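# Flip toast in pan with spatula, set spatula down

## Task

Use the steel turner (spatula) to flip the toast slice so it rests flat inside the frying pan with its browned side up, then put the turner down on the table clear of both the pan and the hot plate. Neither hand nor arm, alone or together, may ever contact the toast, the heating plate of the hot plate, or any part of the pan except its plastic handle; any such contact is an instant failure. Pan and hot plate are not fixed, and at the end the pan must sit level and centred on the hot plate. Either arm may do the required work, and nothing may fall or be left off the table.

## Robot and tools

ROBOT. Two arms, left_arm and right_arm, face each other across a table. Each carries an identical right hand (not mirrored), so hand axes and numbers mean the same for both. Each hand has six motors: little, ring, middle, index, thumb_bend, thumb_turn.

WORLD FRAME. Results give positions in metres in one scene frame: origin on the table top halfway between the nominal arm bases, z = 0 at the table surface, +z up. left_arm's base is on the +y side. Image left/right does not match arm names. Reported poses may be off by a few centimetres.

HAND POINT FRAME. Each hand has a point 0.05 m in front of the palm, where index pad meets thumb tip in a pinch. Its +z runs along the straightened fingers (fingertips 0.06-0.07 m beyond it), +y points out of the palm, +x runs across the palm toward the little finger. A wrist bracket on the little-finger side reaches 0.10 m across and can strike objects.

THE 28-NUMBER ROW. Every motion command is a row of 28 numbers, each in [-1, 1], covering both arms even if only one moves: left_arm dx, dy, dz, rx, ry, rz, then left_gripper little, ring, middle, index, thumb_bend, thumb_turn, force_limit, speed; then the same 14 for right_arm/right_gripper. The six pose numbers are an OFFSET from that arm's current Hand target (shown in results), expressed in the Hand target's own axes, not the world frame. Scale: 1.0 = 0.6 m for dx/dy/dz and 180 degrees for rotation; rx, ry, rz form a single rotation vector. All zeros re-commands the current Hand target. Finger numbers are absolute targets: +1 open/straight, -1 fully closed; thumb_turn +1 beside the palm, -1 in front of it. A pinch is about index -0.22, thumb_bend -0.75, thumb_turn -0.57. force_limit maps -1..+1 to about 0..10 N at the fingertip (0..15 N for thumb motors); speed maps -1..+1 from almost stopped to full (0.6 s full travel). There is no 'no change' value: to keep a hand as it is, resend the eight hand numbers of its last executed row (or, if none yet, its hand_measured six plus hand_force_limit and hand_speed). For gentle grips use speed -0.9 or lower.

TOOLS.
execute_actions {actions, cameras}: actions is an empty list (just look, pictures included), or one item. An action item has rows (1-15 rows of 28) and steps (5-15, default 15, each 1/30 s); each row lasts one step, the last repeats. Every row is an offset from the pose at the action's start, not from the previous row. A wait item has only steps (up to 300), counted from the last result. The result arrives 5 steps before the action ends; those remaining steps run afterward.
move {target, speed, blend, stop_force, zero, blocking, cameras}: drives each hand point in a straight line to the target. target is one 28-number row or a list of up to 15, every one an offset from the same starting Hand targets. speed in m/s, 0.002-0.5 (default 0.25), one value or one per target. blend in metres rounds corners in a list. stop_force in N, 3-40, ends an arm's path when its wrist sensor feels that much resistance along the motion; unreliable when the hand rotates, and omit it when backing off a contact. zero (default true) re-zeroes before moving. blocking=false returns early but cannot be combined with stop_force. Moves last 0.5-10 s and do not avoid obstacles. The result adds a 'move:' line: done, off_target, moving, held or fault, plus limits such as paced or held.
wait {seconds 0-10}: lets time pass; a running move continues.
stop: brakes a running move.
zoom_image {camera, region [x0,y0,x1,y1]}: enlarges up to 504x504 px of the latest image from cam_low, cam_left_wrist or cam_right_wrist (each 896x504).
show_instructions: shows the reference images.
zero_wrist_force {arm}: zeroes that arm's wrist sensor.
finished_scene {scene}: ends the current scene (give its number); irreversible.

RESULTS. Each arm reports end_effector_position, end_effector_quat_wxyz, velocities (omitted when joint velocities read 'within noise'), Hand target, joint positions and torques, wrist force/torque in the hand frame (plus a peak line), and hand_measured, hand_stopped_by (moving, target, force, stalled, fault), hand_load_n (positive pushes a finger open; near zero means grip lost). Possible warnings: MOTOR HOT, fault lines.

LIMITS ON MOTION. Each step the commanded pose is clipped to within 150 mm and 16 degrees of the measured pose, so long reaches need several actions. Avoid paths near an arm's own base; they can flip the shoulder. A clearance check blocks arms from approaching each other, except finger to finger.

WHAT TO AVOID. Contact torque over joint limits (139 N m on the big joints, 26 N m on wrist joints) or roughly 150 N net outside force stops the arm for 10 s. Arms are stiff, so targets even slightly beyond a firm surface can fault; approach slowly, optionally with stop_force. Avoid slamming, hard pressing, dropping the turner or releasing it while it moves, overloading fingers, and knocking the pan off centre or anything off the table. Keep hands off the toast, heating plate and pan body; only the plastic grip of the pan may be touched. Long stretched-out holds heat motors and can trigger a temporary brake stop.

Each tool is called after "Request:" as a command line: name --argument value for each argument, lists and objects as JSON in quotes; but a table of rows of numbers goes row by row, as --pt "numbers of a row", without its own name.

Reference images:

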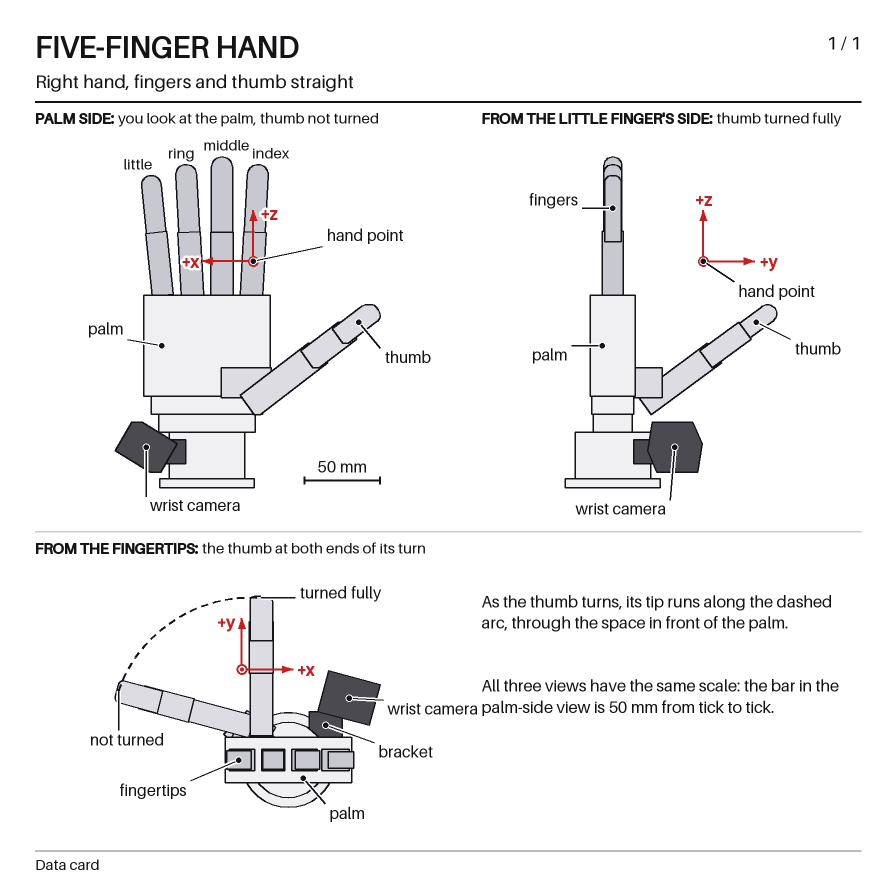

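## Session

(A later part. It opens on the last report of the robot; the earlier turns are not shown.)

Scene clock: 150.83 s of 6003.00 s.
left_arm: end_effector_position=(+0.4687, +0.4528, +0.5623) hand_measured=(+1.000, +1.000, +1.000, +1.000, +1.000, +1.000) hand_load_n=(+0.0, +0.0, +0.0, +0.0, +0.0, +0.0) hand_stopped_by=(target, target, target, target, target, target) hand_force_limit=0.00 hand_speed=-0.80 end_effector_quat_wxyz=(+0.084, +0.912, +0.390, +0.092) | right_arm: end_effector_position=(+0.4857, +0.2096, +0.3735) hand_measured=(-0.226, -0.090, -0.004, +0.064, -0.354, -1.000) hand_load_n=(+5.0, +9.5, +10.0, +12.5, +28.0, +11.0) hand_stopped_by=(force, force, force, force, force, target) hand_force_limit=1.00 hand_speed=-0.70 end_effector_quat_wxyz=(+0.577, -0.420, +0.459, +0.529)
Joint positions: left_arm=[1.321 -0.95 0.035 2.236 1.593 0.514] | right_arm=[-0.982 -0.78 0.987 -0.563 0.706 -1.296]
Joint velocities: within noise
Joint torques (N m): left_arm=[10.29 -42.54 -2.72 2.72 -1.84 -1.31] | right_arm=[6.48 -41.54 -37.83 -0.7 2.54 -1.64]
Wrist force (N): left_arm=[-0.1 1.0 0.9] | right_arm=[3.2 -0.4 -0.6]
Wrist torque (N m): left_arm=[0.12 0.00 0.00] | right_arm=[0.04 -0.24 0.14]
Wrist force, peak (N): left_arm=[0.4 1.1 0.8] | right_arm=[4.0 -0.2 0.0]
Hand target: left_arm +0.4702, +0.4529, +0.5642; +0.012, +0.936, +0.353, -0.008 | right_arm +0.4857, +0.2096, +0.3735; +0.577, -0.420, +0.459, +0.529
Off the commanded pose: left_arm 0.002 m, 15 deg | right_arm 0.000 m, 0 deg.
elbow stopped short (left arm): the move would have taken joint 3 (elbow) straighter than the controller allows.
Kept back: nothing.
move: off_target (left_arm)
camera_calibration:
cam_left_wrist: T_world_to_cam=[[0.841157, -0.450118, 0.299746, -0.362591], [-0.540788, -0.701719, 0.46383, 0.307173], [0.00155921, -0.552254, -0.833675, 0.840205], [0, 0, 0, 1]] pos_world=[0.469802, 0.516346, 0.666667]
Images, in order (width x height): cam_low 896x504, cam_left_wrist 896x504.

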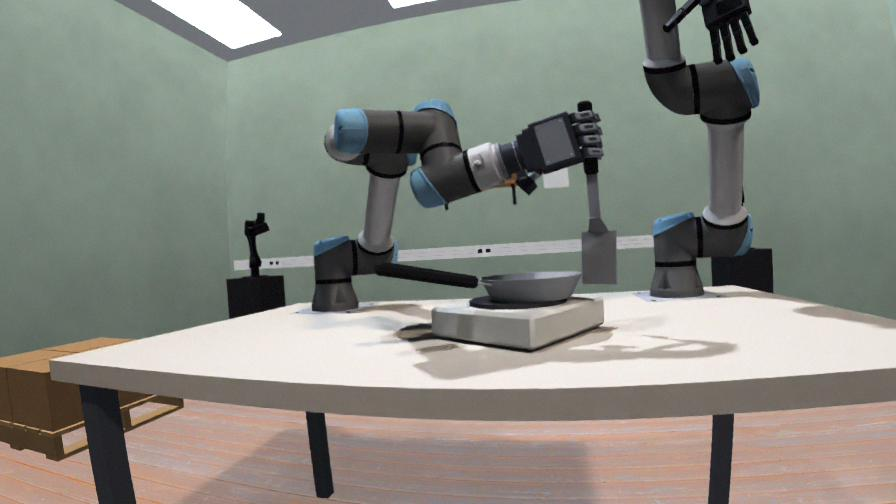

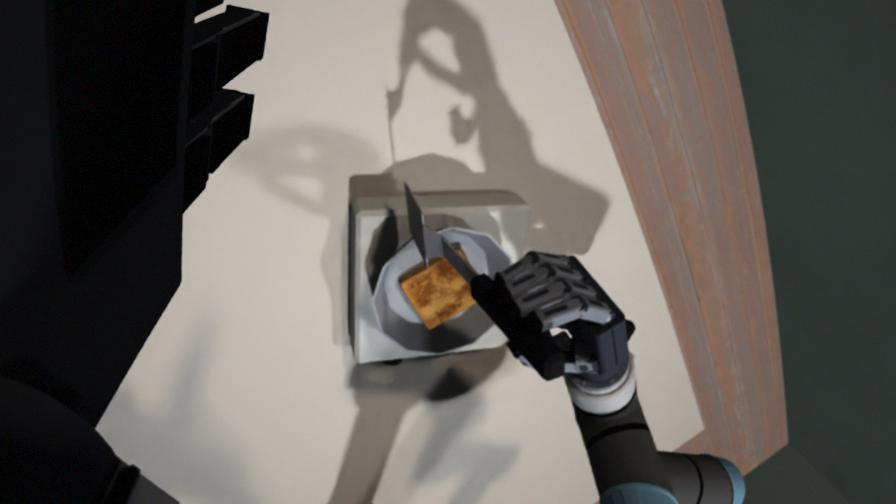

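Request:
move --target '[0,0,0,0,0,0,1,1,1,1,1,1,0,-0.8,-0.0068,0,-0.0293,0,0,0,-0.9,-0.9,-0.9,-0.9,-1,-1,1,-0.7]' --speed 0.015 --stop_force 12 --cameras '["cam_low","cam_left_wrist"]'

Request:
zoom_image --camera "cam_low" --region '[430, 180, 600, 350]'

Request:
zoom_image --camera "cam_left_wrist" --region '[330, 170, 560, 370]'

Scene clock: 160.57 s of 6003.00 s.
left_arm: end_effector_position=(+0.4687, +0.4528, +0.5623) hand_measured=(+1.000, +1.000, +1.000, +1.000, +1.000, +1.000) hand_load_n=(+0.0, +0.0, +0.0, +0.0, -0.5, +0.0) hand_stopped_by=(target, target, target, target, target, target) hand_force_limit=0.00 hand_speed=-0.80 end_effector_quat_wxyz=(+0.084, +0.912, +0.390, +0.092) | right_arm: end_effector_position=(+0.4841, +0.1916, +0.3735) hand_measured=(-0.226, -0.090, -0.004, +0.064, -0.354, -1.000) hand_load_n=(+8.5, +10.5, +10.0, +9.0, +29.0, +9.5) hand_stopped_by=(force, force, force, force, force, target) hand_force_limit=1.00 hand_speed=-0.70 end_effector_quat_wxyz=(+0.577, -0.420, +0.459, +0.529)
Joint positions: left_arm=[1.321 -0.95 0.035 2.236 1.593 0.514] | right_arm=[-1.002 -0.819 1.057 -0.602 0.687 -1.285]
Joint velocities: within noise
Joint torques (N m): left_arm=[11.95 -45.59 -2.6 0.12 -1.94 -2.8] | right_arm=[-3.27 -51.78 -21.38 -2.06 -0.41 1.65]
Wrist force (N): left_arm=[-0.2 0.9 0.6] | right_arm=[3.6 -0.4 0.5]
Wrist torque (N m): left_arm=[0.12 0.02 -0.01] | right_arm=[0.10 -0.54 0.13]
Wrist force, peak (N): left_arm=[0.2 1.3 0.8] | right_arm=[3.9 -0.4 0.9]
Hand target: left_arm +0.4702, +0.4529, +0.5642; +0.012, +0.936, +0.353, -0.008 | right_arm +0.4841, +0.1917, +0.3735; +0.577, -0.420, +0.459, +0.529
Off the commanded pose: left_arm 0.002 m, 15 deg | right_arm 0.000 m, 0 deg.
elbow stopped short (left arm): the move would have taken joint 3 (elbow) straighter than the controller allows.
Kept back: nothing.
move: off_target (left_arm)
camera_calibration:
cam_left_wrist: T_world_to_cam=[[0.841157, -0.45012, 0.299744, -0.362589], [-0.540788, -0.701718, 0.463831, 0.307172], [0.00155648, -0.552253, -0.833675, 0.840206], [0, 0, 0, 1]] pos_world=[0.469802, 0.516346, 0.666667]
Images, in order (width x height): cam_low 896x504, cam_left_wrist 896x504.

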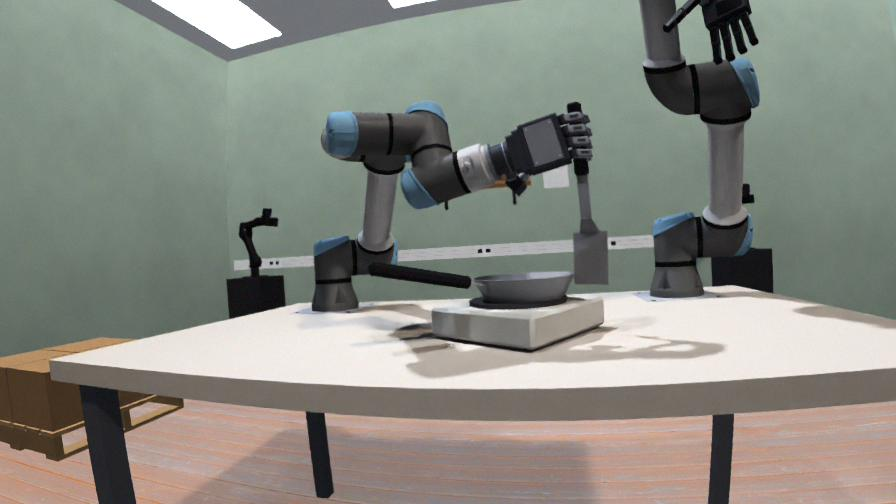

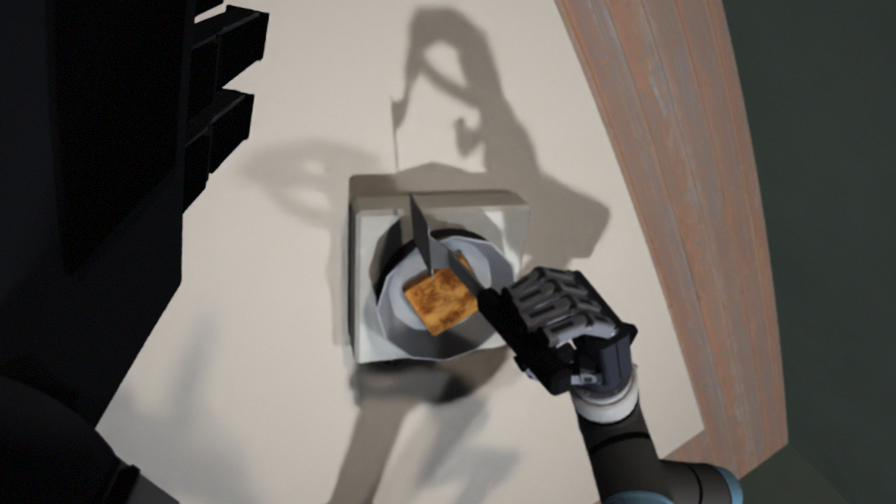

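Scaled by 2.965.

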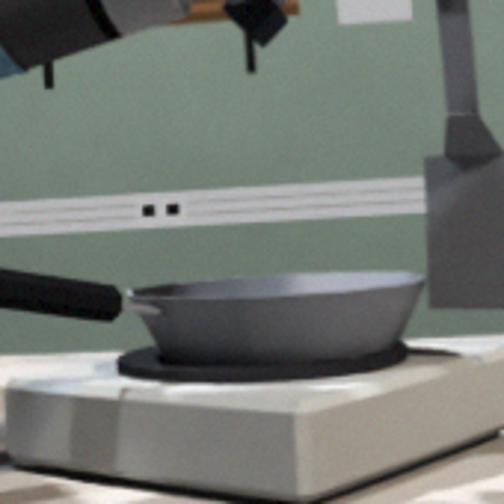

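Scaled by 2.191.

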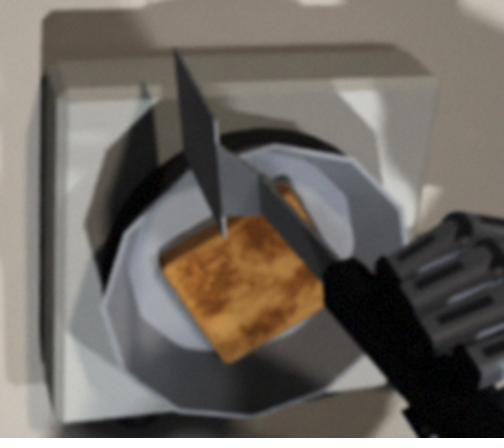

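Request:
move --target '[0,0,0,0,0,0,1,1,1,1,1,1,0,-0.8,-0.0038,0,-0.0163,0,0,0,-0.9,-0.9,-0.9,-0.9,-1,-1,1,-0.7]' --speed 0.015 --stop_force 12 --cameras '["cam_low","cam_left_wrist"]'

Request:
zoom_image --camera "cam_low" --region '[430, 180, 600, 350]'

Request:
zoom_image --camera "cam_left_wrist" --region '[330, 170, 560, 370]'

Scene clock: 170.27 s of 6003.00 s.
left_arm: end_effector_position=(+0.4687, +0.4528, +0.5623) hand_measured=(+1.000, +1.000, +1.000, +1.000, +1.000, +1.000) hand_load_n=(+0.0, +0.0, +0.0, +0.0, +0.0, +0.0) hand_stopped_by=(target, target, target, target, target, target) hand_force_limit=0.00 hand_speed=-0.80 end_effector_quat_wxyz=(+0.084, +0.912, +0.390, +0.092) | right_arm: end_effector_position=(+0.4832, +0.1816, +0.3735) hand_measured=(-0.226, -0.090, -0.004, +0.064, -0.354, -1.000) hand_load_n=(+8.5, +11.0, +10.0, +8.5, +29.5, +9.5) hand_stopped_by=(force, force, force, force, force, target) hand_force_limit=1.00 hand_speed=-0.70 end_effector_quat_wxyz=(+0.577, -0.420, +0.459, +0.529)
Joint positions: left_arm=[1.321 -0.95 0.035 2.236 1.593 0.514] | right_arm=[-1.013 -0.839 1.094 -0.623 0.677 -1.278]
Joint velocities: within noise
Joint torques (N m): left_arm=[11.64 -45.66 -3.41 0.05 -1.91 -2.73] | right_arm=[-4.39 -54.77 -14.31 -2.58 -1.22 1.89]
Wrist force (N): left_arm=[0.1 0.9 0.8] | right_arm=[3.2 -0.3 0.8]
Wrist torque (N m): left_arm=[0.10 -0.03 0.02] | right_arm=[0.12 -0.56 0.13]
Wrist force, peak (N): left_arm=[0.2 1.1 1.0] | right_arm=[4.0 -0.2 0.6]
Hand target: left_arm +0.4702, +0.4529, +0.5642; +0.012, +0.936, +0.353, -0.008 | right_arm +0.4832, +0.1817, +0.3735; +0.577, -0.420, +0.459, +0.529
Off the commanded pose: left_arm 0.002 m, 15 deg | right_arm 0.000 m, 0 deg.
elbow stopped short (left arm): the move would have taken joint 3 (elbow) straighter than the controller allows.
Kept back: nothing.
move: off_target (left_arm)
camera_calibration:
cam_left_wrist: T_world_to_cam=[[0.841157, -0.45012, 0.299744, -0.362589], [-0.540788, -0.701718, 0.463831, 0.307172], [0.00155611, -0.552253, -0.833675, 0.840206], [0, 0, 0, 1]] pos_world=[0.469802, 0.516346, 0.666666]
Images, in order (width x height): cam_low 896x504, cam_left_wrist 896x504.

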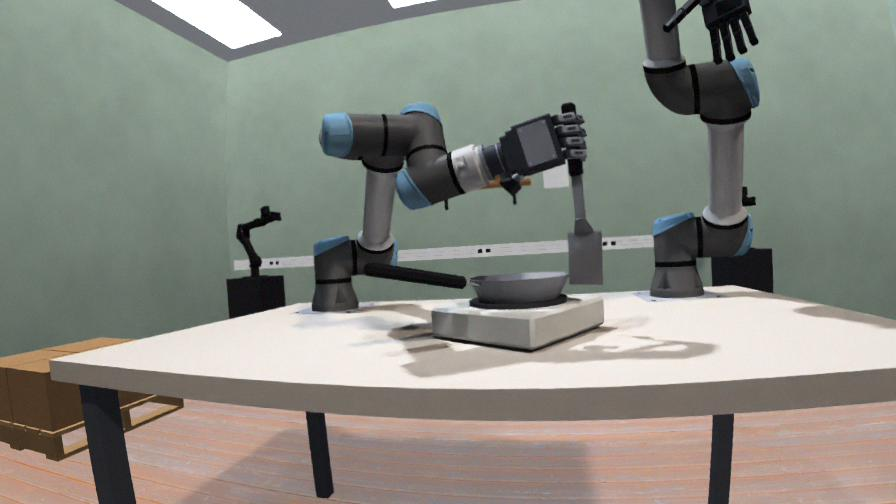

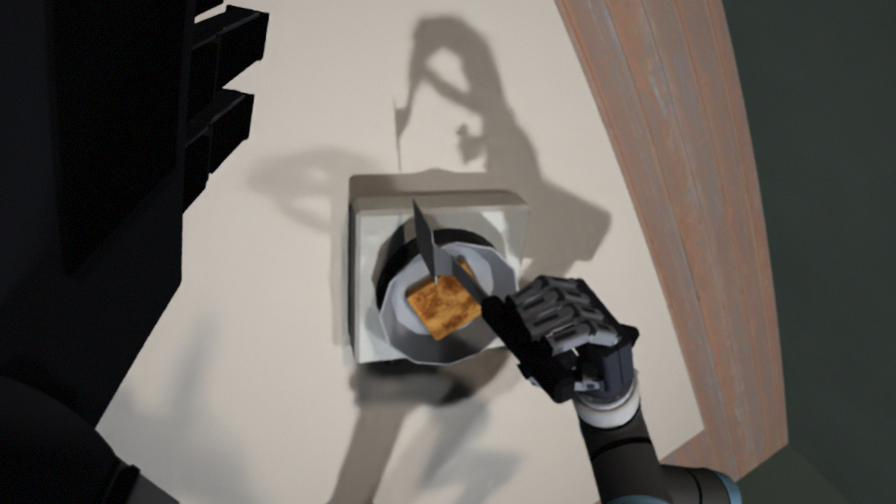

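Scaled by 2.965.

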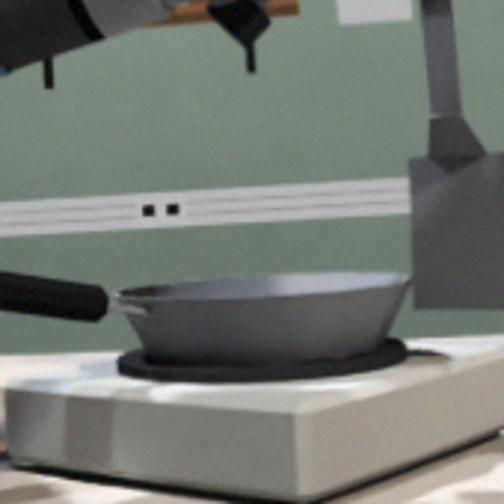

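Scaled by 2.191.

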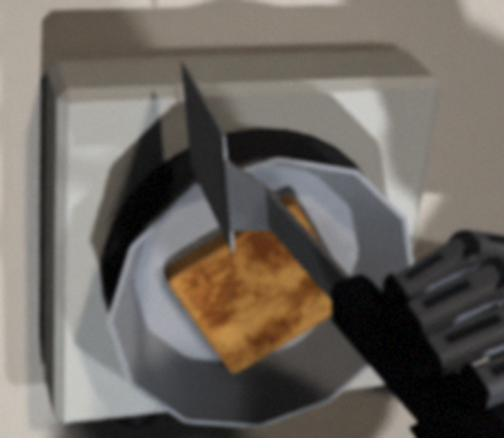

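Request:
move --pt "0 0 0 0 0 0 1 1 1 1 1 1 0 -0.8 0.0076 0 0.0326 0 0 0 -0.9 -0.9 -0.9 -0.9 -1 -1 1 -0.7" --pt "0 0 0 0 0 0 1 1 1 1 1 1 0 -0.8 -0.1711 0 0.0738 0 0 0 -0.9 -0.9 -0.9 -0.9 -1 -1 1 -0.7" --pt "0 0 0 0 0 0 1 1 1 1 1 1 0 -0.8 -0.1697 0.3535 -0.3903 0.0216 0.2590 -0.4720 -0.9 -0.9 -0.9 -0.9 -1 -1 1 -0.7" --speed '[0.04,0.12,0.18]' --cameras '["all"]'

Request:
execute_actions --actions '[]' --cameras '["cam_low"]'

Request:
zoom_image --camera "cam_low" --region '[430, 180, 600, 350]'

Scene clock: 178.07 s of 6003.00 s.
left_arm: end_effector_position=(+0.4687, +0.4528, +0.5623) hand_measured=(+1.000, +1.000, +1.000, +1.000, +1.000, +1.000) hand_load_n=(+0.0, +0.0, +0.0, +0.0, -0.5, +0.0) hand_stopped_by=(target, target, target, target, target, target) hand_force_limit=0.00 hand_speed=-0.80 end_effector_quat_wxyz=(+0.084, +0.912, +0.390, +0.092) | right_arm: end_effector_position=(+0.2498, -0.0499, +0.4198) hand_measured=(-0.226, -0.090, -0.004, +0.064, -0.354, -1.000) hand_load_n=(+5.0, +10.0, +11.0, +12.5, +28.0, +11.0) hand_stopped_by=(force, force, force, force, force, target) hand_force_limit=1.00 hand_speed=-0.70 end_effector_quat_wxyz=(+0.577, -0.753, +0.252, -0.193) end_effector_velocity=(+0.003, +0.002, +0.002) end_effector_angular_velocity=(+0.010, +0.009, +0.003)
Joint positions: left_arm=[1.321 -0.95 0.035 2.236 1.593 0.514] | right_arm=[-0.867 -1.726 1.581 0.414 1.356 -3.201]
Joint velocities: left_arm=[within noise] | right_arm=[-0.008 0.007 -0.008 -0.001 -0.014 0.01]
Joint torques (N m): left_arm=[5.53 -33.3 -3.36 3.75 -1.83 2.21] | right_arm=[-5.28 -4.8 -38.63 -1.55 -1.97 1.83]
Wrist force (N): left_arm=[0.1 0.8 0.8] | right_arm=[2.3 1.1 0.9]
Wrist torque (N m): left_arm=[0.09 -0.03 0.01] | right_arm=[0.14 -0.38 0.38]
Wrist force, peak (N): left_arm=[0.0 1.2 1.2] | right_arm=[5.3 -0.6 -0.8]
Hand target: left_arm +0.4702, +0.4529, +0.5642; +0.012, +0.936, +0.353, -0.008 | right_arm +0.2499, -0.0499, +0.4199; -0.577, +0.753, -0.252, +0.193
Off the commanded pose: left_arm 0.002 m, 15 deg | right_arm 0.000 m, 0 deg.
elbow stopped short (left arm): the move would have taken joint 3 (elbow) straighter than the controller allows.
Kept back: nothing.
move: off_target (left_arm)
camera_calibration:
cam_left_wrist: T_world_to_cam=[[0.841159, -0.450126, 0.29973, -0.362577], [-0.540786, -0.701718, 0.463835, 0.307168], [0.00154153, -0.552249, -0.833678, 0.840211], [0, 0, 0, 1]] pos_world=[0.469802, 0.516345, 0.666665]
cam_right_wrist: T_world_to_cam=[[0.0341956, -0.304368, -0.951941, 0.381386], [-0.996595, 0.0611257, -0.0553436, 0.274862], [0.0750328, 0.950591, -0.301241, 0.274107], [0, 0, 0, 1]] pos_world=[0.240318, -0.161283, 0.460841]

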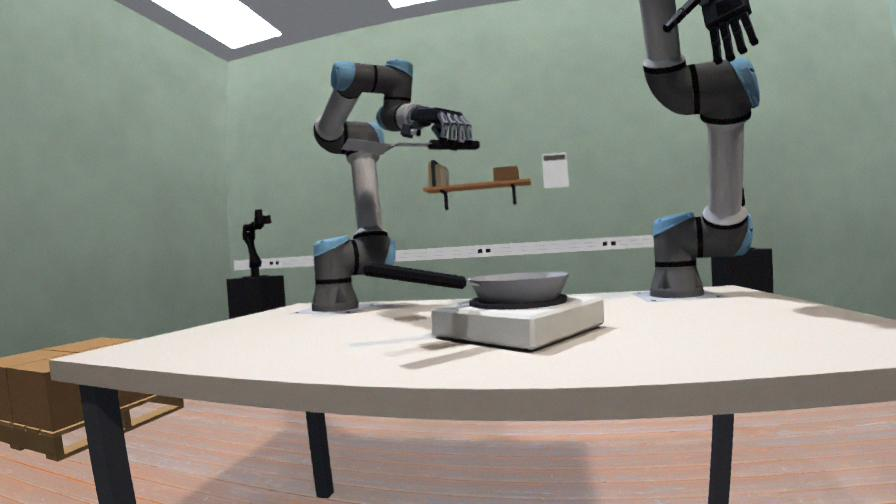

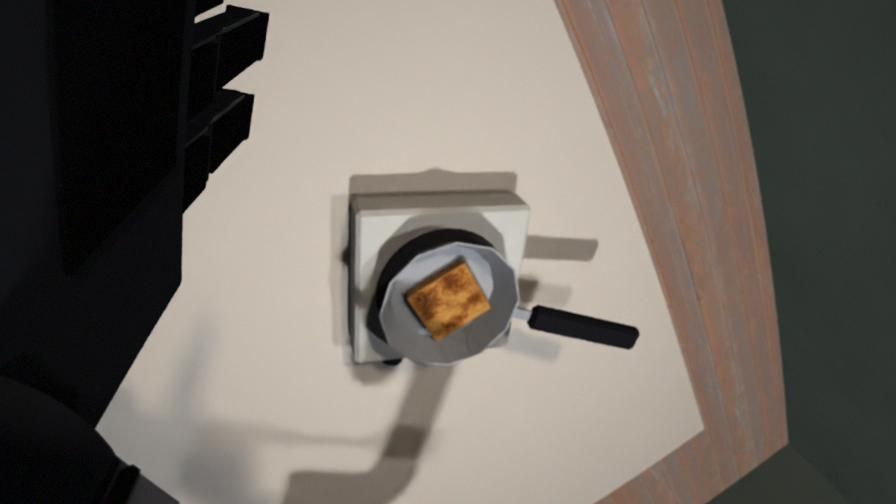

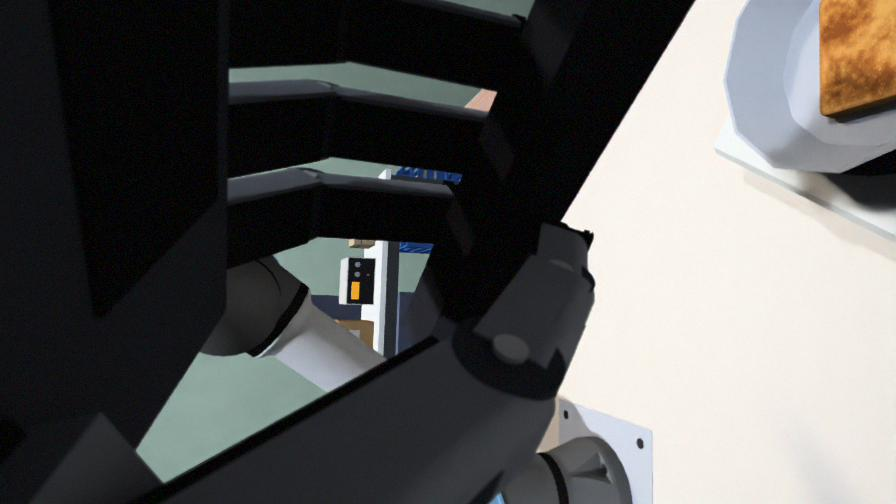

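Scene clock: 178.07 s of 6003.00 s.
left_arm: end_effector_position=(+0.4687, +0.4528, +0.5623) hand_measured=(+1.000, +1.000, +1.000, +1.000, +1.000, +1.000) hand_load_n=(+0.0, +0.0, +0.0, +0.0, -0.5, +0.0) hand_stopped_by=(target, target, target, target, target, target) hand_force_limit=0.00 hand_speed=-0.80 end_effector_quat_wxyz=(+0.084, +0.912, +0.390, +0.092) | right_arm: end_effector_position=(+0.2498, -0.0499, +0.4198) hand_measured=(-0.226, -0.090, -0.004, +0.064, -0.354, -1.000) hand_load_n=(+5.0, +10.0, +11.0, +12.5, +28.0, +11.0) hand_stopped_by=(force, force, force, force, force, target) hand_force_limit=1.00 hand_speed=-0.70 end_effector_quat_wxyz=(+0.577, -0.753, +0.252, -0.193) end_effector_velocity=(+0.003, +0.002, +0.002) end_effector_angular_velocity=(+0.010, +0.009, +0.003)
Joint positions: left_arm=[1.321 -0.95 0.035 2.236 1.593 0.514] | right_arm=[-0.867 -1.726 1.581 0.414 1.356 -3.201]
Joint velocities: left_arm=[within noise] | right_arm=[-0.008 0.007 -0.008 -0.001 -0.014 0.01]
Joint torques (N m): left_arm=[5.53 -33.3 -3.36 3.75 -1.83 2.21] | right_arm=[-5.28 -4.8 -38.63 -1.55 -1.97 1.83]
Wrist force (N): left_arm=[0.1 0.8 0.8] | right_arm=[2.3 1.1 0.9]
Wrist torque (N m): left_arm=[0.09 -0.03 0.01] | right_arm=[0.14 -0.38 0.38]
Wrist force, peak (N): left_arm=[0.1 0.8 0.8] | right_arm=[2.3 1.1 0.9]
Hand target: left_arm +0.4702, +0.4529, +0.5642; +0.012, +0.936, +0.353, -0.008 | right_arm +0.2499, -0.0499, +0.4199; -0.577, +0.753, -0.252, +0.193
Off the commanded pose: left_arm 0.002 m, 15 deg | right_arm 0.000 m, 0 deg.
Kept back: nothing.
Images, in order (width x height): cam_low 896x504.

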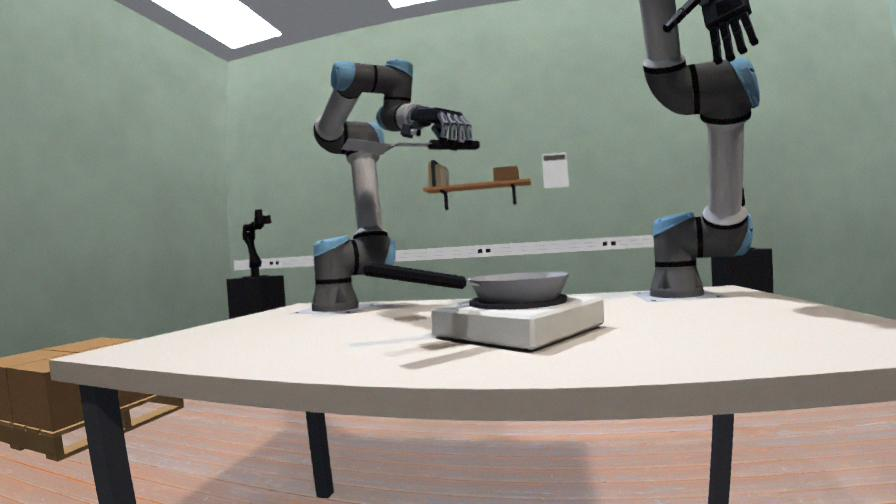

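Scaled by 2.965.

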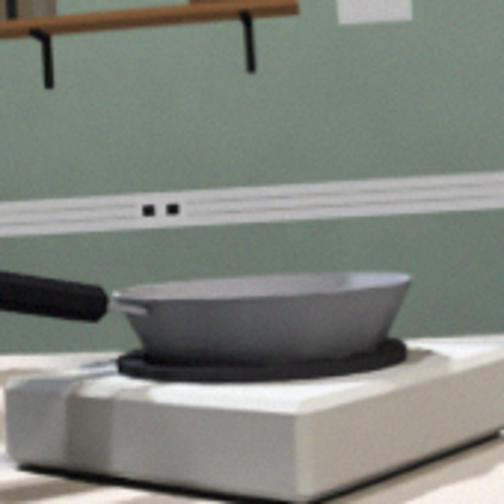

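Request:
move --target '[-0.0997,0.0393,0.1698,0,0,0,1,1,1,1,1,1,0,-0.8,-0.058,0.5457,0.0264,0,0,0,-0.9,-0.9,-0.9,-0.9,-1,-1,1,-0.7]' --speed 0.15 --cameras '["all"]'

Request:
zoom_image --camera "cam_left_wrist" --region '[480, 190, 680, 350]'

Request:
zoom_image --camera "cam_low" --region '[280, 180, 560, 360]'

Scene clock: 180.97 s of 6003.00 s.
left_arm: end_effector_position=(+0.4402, +0.3928, +0.4641) hand_measured=(+1.000, +1.000, +1.000, +1.000, +1.000, +1.000) hand_load_n=(+0.0, +0.0, +0.0, +0.0, +0.0, +0.0) hand_stopped_by=(target, target, target, target, target, target) hand_force_limit=0.00 hand_speed=-0.80 end_effector_quat_wxyz=(+0.012, +0.936, +0.353, -0.008) | right_arm: end_effector_position=(+0.1800, -0.0847, +0.0996) hand_measured=(-0.226, -0.090, -0.004, +0.064, -0.354, -1.000) hand_load_n=(+5.0, +9.5, +10.5, +12.5, +28.0, +11.0) hand_stopped_by=(force, force, force, force, force, target) hand_force_limit=1.00 hand_speed=-0.70 end_effector_quat_wxyz=(+0.577, -0.753, +0.252, -0.193) end_effector_velocity=(+0.001, +0.000, +0.002) end_effector_angular_velocity=(-0.001, +0.000, +0.000)
Joint positions: left_arm=[1.182 -1.159 0.736 1.989 1.599 0.463] | right_arm=[-0.785 -1.639 2.39 -0.485 1.435 -3.178]
Joint velocities: left_arm=[within noise] | right_arm=[-0.002 -0.005 -0.004 0.01 -0.001 -0.001]
Joint torques (N m): left_arm=[12.46 -39.48 -28.17 4.05 -0.14 -0.5] | right_arm=[-6.62 -21.81 -32.22 0.07 -1.54 0.82]
Wrist force (N): left_arm=[-0.1 0.4 0.9] | right_arm=[2.2 1.1 1.0]
Wrist torque (N m): left_arm=[-0.01 -0.02 0.01] | right_arm=[0.15 -0.36 0.34]
Wrist force, peak (N): left_arm=[0.3 1.1 0.8] | right_arm=[2.1 2.8 0.9]
Hand target: left_arm +0.4402, +0.3929, +0.4641; +0.012, +0.936, +0.353, -0.008 | right_arm +0.1801, -0.0846, +0.0996; -0.577, +0.753, -0.252, +0.193
Off the commanded pose: left_arm 0.000 m, 0 deg | right_arm 0.000 m, 0 deg.
Kept back: nothing.
move: done
camera_calibration:
cam_left_wrist: T_world_to_cam=[[0.841049, -0.536856, 0.066501, -0.193883], [-0.482523, -0.688931, 0.540875, 0.228763], [-0.244558, -0.486991, -0.83847, 0.810185], [0, 0, 0, 1]] pos_world=[0.471585, 0.448068, 0.568477]
cam_right_wrist: T_world_to_cam=[[0.0339414, -0.304429, -0.95193, 0.0683954], [-0.996602, 0.0612116, -0.0551098, 0.18967], [0.0750462, 0.950566, -0.301317, 0.215932], [0, 0, 0, 1]] pos_world=[0.1705, -0.196046, 0.140624]

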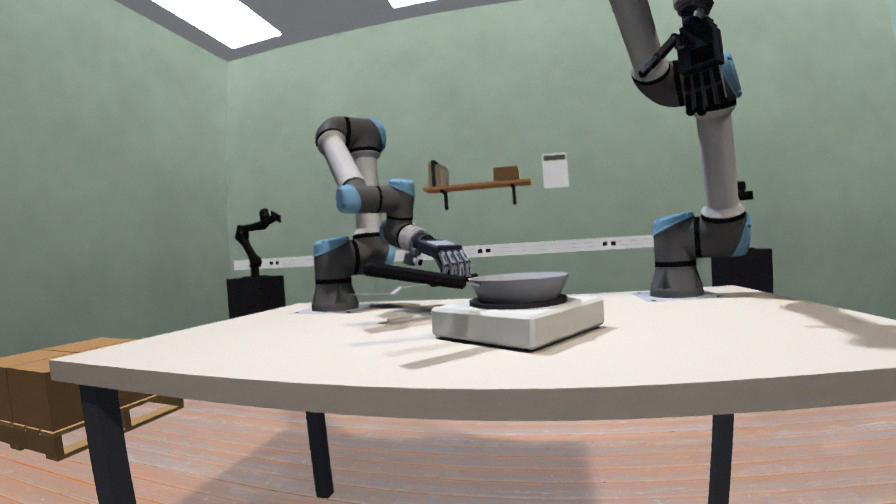

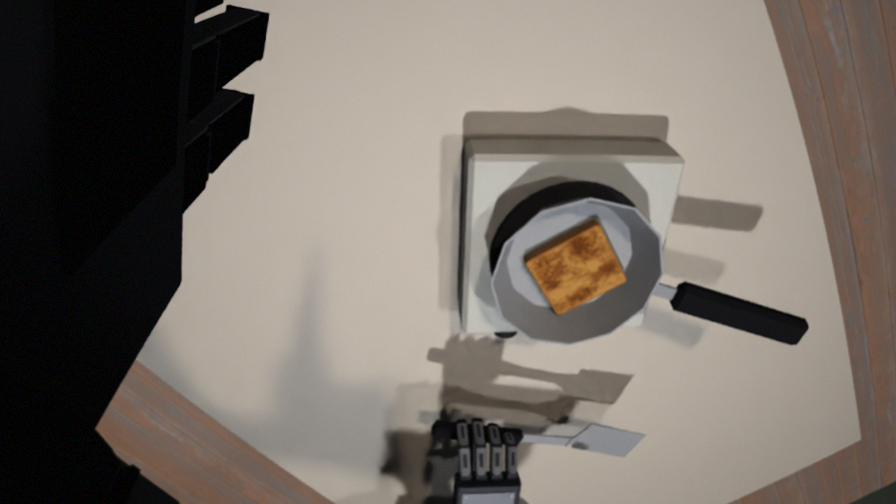

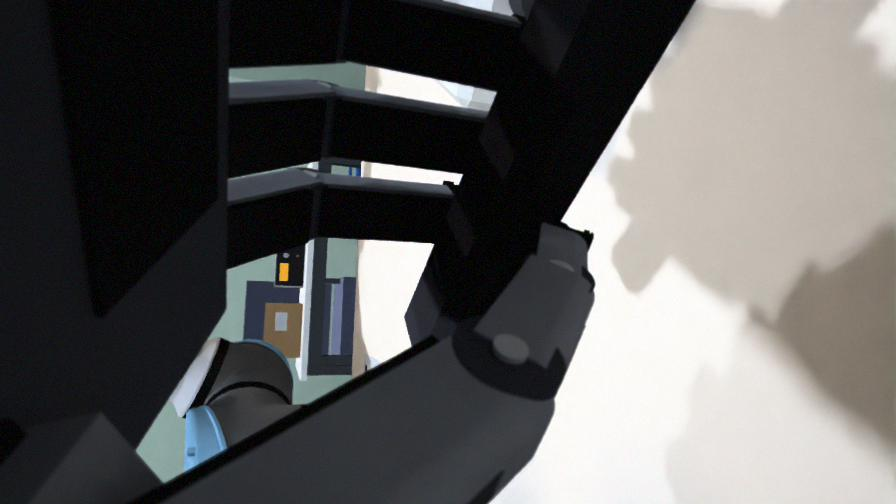

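Scaled by 2.520.

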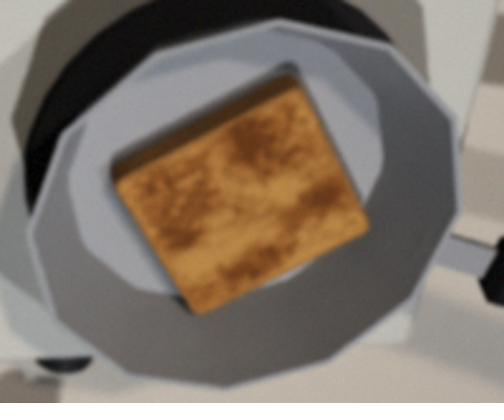

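Scaled by 1.800.

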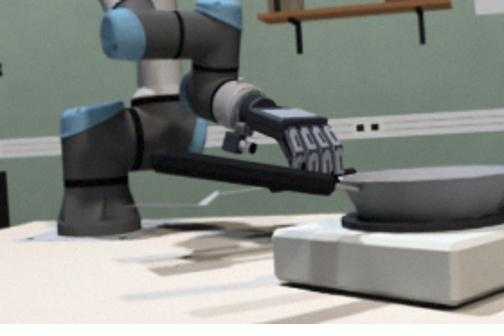

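Request:
zoom_image --camera "cam_left_wrist" --region '[520, 205, 640, 325]'

Request:
zoom_image --camera "cam_low" --region '[455, 255, 585, 320]'

Scaled by 4.200.

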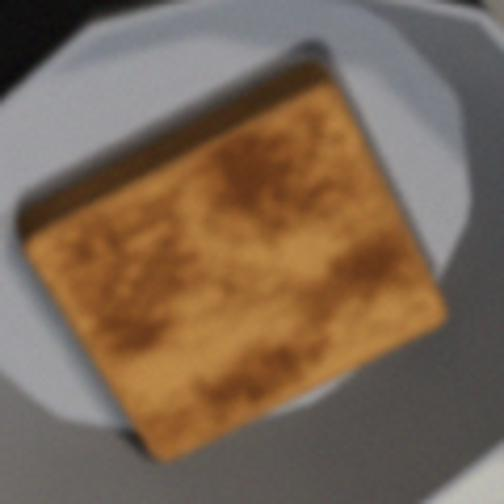

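Scaled by 3.877.

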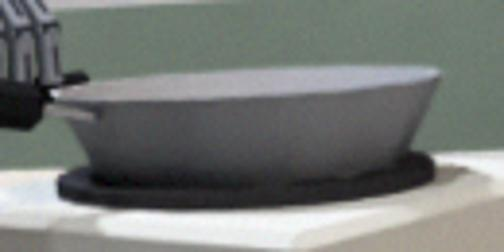

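Request:
move --pt "0 0 0 0 0 0 1 1 1 1 1 1 0 -0.8 0 0.0773 0.0209 0 0 0 -0.9 -0.9 -0.9 -0.9 -1 -1 1 -0.7" --pt "0 0 0 0 0 0 1 1 1 1 1 1 0 -0.8 0 0.1304 0.0353 0 0 0 -0.9 -0.9 -0.9 -0.9 -1 -1 1 -0.7" --speed '[0.06,0.025]' --blend 0.01 --stop_force 5 --cameras '["cam_low","cam_left_wrist"]'

Request:
zoom_image --camera "cam_left_wrist" --region '[380, 350, 680, 504]'

Request:
zoom_image --camera "cam_low" --region '[340, 230, 520, 350]'

Scene clock: 185.60 s of 6003.00 s.
left_arm: end_effector_position=(+0.4402, +0.3929, +0.4641) hand_measured=(+1.000, +1.000, +1.000, +1.000, +1.000, +1.000) hand_load_n=(+0.0, +0.0, +0.0, +0.0, +0.0, +0.0) hand_stopped_by=(target, target, target, target, target, target) hand_force_limit=0.00 hand_speed=-0.80 end_effector_quat_wxyz=(+0.012, +0.936, +0.353, -0.008) | right_arm: end_effector_position=(+0.1801, -0.0845, +0.0275) hand_measured=(-0.226, -0.090, -0.004, +0.064, -0.354, -1.000) hand_load_n=(+5.5, +10.5, +10.5, +14.0, +25.5, +11.0) hand_stopped_by=(force, force, force, force, force, target) hand_force_limit=1.00 hand_speed=-0.70 end_effector_quat_wxyz=(+0.577, -0.753, +0.252, -0.193)
Joint positions: left_arm=[1.182 -1.159 0.736 1.989 1.599 0.463] | right_arm=[-0.785 -1.436 2.469 -0.768 1.435 -3.178]
Joint velocities: within noise
Joint torques (N m): left_arm=[11.67 -29.49 -27.84 4.18 -1.58 2.75] | right_arm=[5.92 -5.78 -24.49 -2.2 0.39 1.8]
Wrist force (N): left_arm=[-0.1 0.2 0.5] | right_arm=[3.3 -3.2 -0.3]
Wrist torque (N m): left_arm=[-0.01 -0.01 0.01] | right_arm=[-0.16 -0.23 -0.45]
Wrist force, peak (N): left_arm=[-0.3 0.4 1.0] | right_arm=[2.9 -4.8 0.0]
Hand target: left_arm +0.4402, +0.3929, +0.4641; +0.012, +0.936, +0.353, -0.008 | right_arm +0.1801, -0.0846, +0.0275; -0.577, +0.753, -0.252, +0.193 (not the last commanded pose)
Off the commanded pose: left_arm 0.000 m, 0 deg | right_arm 0.009 m, 0 deg.
Kept back: nothing.
move: contact (right_arm); path passed 1 of 2 targets
camera_calibration:
cam_left_wrist: T_world_to_cam=[[0.841095, -0.536807, 0.0663037, -0.193757], [-0.482407, -0.689061, 0.540813, 0.228882], [-0.244625, -0.486861, -0.838526, 0.810266], [0, 0, 0, 1]] pos_world=[0.471594, 0.44819, 0.568493]
Images, in order (width x height): cam_low 896x504, cam_left_wrist 896x504.

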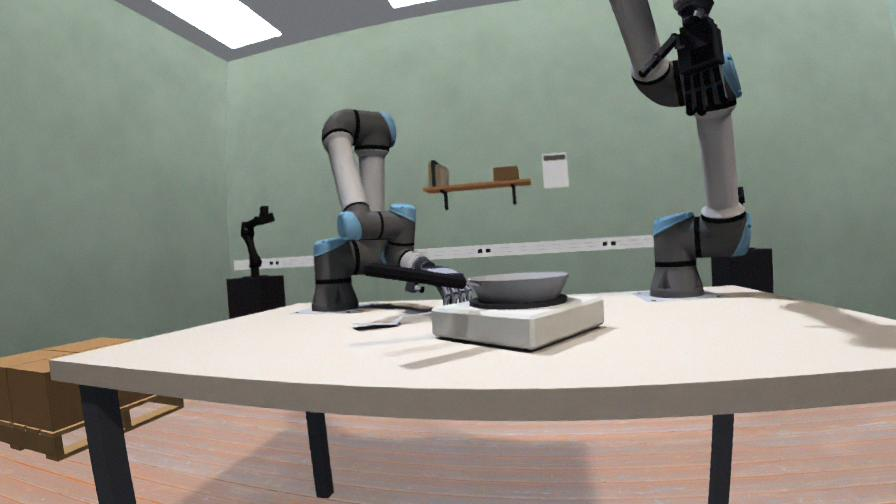

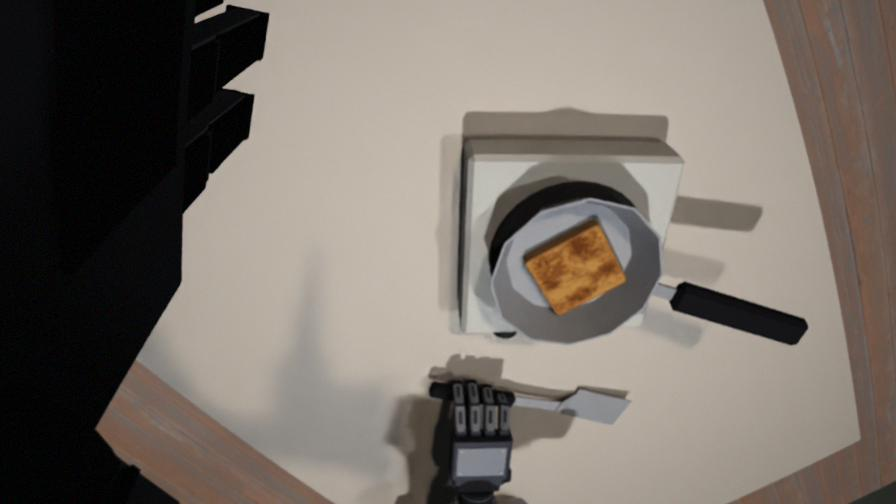

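Scaled by 1.680.

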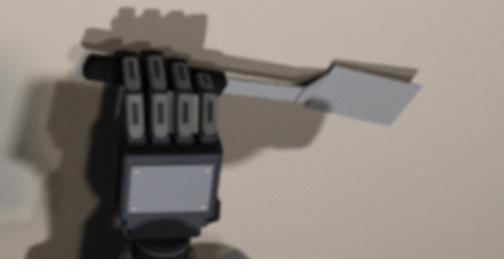

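Scaled by 2.800.

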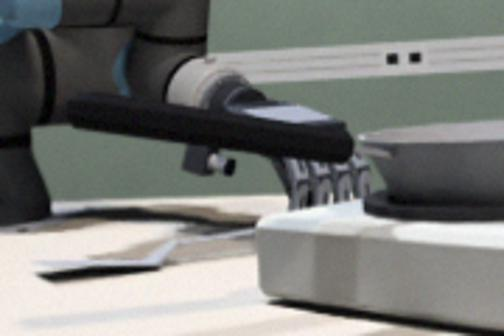

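Request:
move --target '[0,0,0,0,0,0,1,1,1,1,1,1,0,-0.8,0,0.0129,0.0035,0,0,0,-0.9,-0.9,-0.9,-0.9,-1,-1,1,-0.7]' --speed 0.02 --stop_force 8 --cameras '["cam_low","cam_left_wrist"]'

Request:
zoom_image --camera "cam_left_wrist" --region '[380, 350, 680, 504]'

Request:
zoom_image --camera "cam_low" --region '[340, 230, 520, 350]'

Scene clock: 187.27 s of 6003.00 s.
left_arm: end_effector_position=(+0.4402, +0.3929, +0.4641) hand_measured=(+1.000, +1.000, +1.000, +1.000, +1.000, +1.000) hand_load_n=(+0.0, +0.0, +0.0, +0.0, +0.0, +0.0) hand_stopped_by=(target, target, target, target, target, target) hand_force_limit=0.00 hand_speed=-0.80 end_effector_quat_wxyz=(+0.012, +0.936, +0.353, -0.008) | right_arm: end_effector_position=(+0.1801, -0.0846, +0.0194) hand_measured=(-0.226, -0.090, -0.004, +0.064, -0.354, -1.000) hand_load_n=(+8.0, +11.5, +10.0, +14.5, +26.0, +10.0) hand_stopped_by=(force, force, force, force, force, target) hand_force_limit=1.00 hand_speed=-0.70 end_effector_quat_wxyz=(+0.577, -0.753, +0.252, -0.193)
Joint positions: left_arm=[1.182 -1.159 0.736 1.989 1.599 0.463] | right_arm=[-0.785 -1.41 2.475 -0.8 1.435 -3.178]
Joint velocities: within noise
Joint torques (N m): left_arm=[11.69 -29.06 -27.29 4.33 -1.44 2.65] | right_arm=[4.5 -23.4 -20.35 1.55 -1.07 1.64]
Wrist force (N): left_arm=[0.0 0.4 0.7] | right_arm=[2.2 -7.4 0.3]
Wrist torque (N m): left_arm=[0.00 -0.02 0.02] | right_arm=[-0.38 -0.27 -1.14]
Wrist force, peak (N): left_arm=[-0.4 0.3 1.0] | right_arm=[1.9 -7.6 0.2]
Hand target: left_arm +0.4402, +0.3929, +0.4641; +0.012, +0.936, +0.353, -0.008 | right_arm +0.1802, -0.0845, +0.0194; -0.577, +0.753, -0.252, +0.193
Off the commanded pose: left_arm 0.000 m, 0 deg | right_arm 0.000 m, 0 deg.
Kept back: nothing.
move: done
camera_calibration:
cam_left_wrist: T_world_to_cam=[[0.841096, -0.536807, 0.0663027, -0.193756], [-0.482407, -0.689061, 0.540813, 0.228881], [-0.244626, -0.486861, -0.838525, 0.810266], [0, 0, 0, 1]] pos_world=[0.471594, 0.44819, 0.568493]
Images, in order (width x height): cam_low 896x504, cam_left_wrist 896x504.

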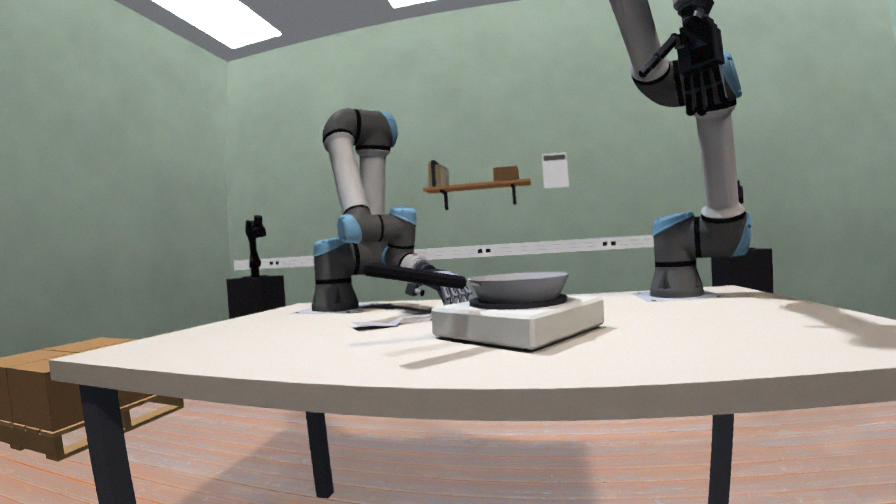

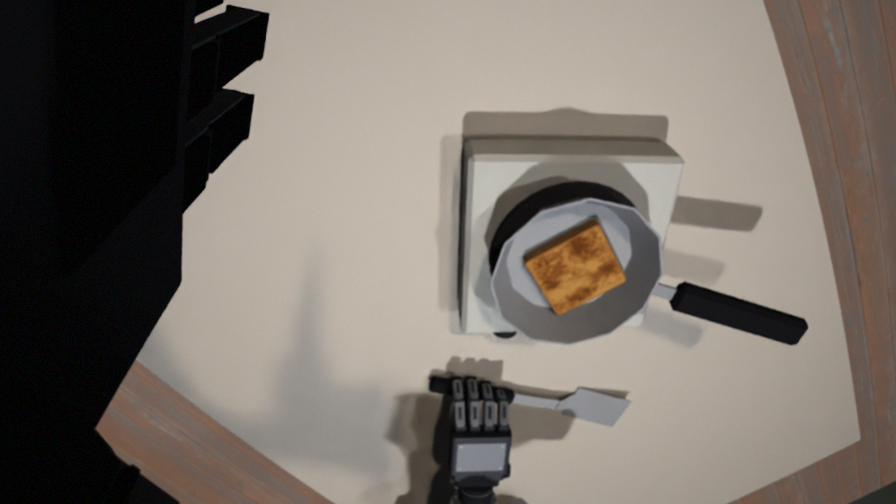

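Scaled by 1.680.

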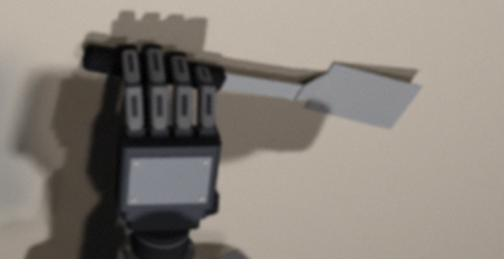

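Scaled by 2.800.

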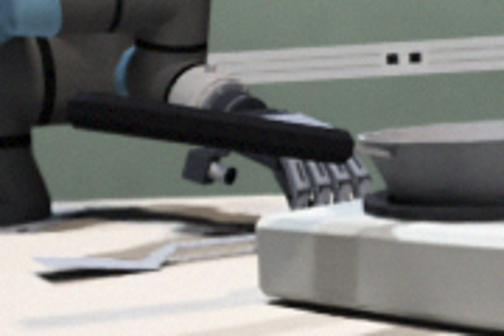

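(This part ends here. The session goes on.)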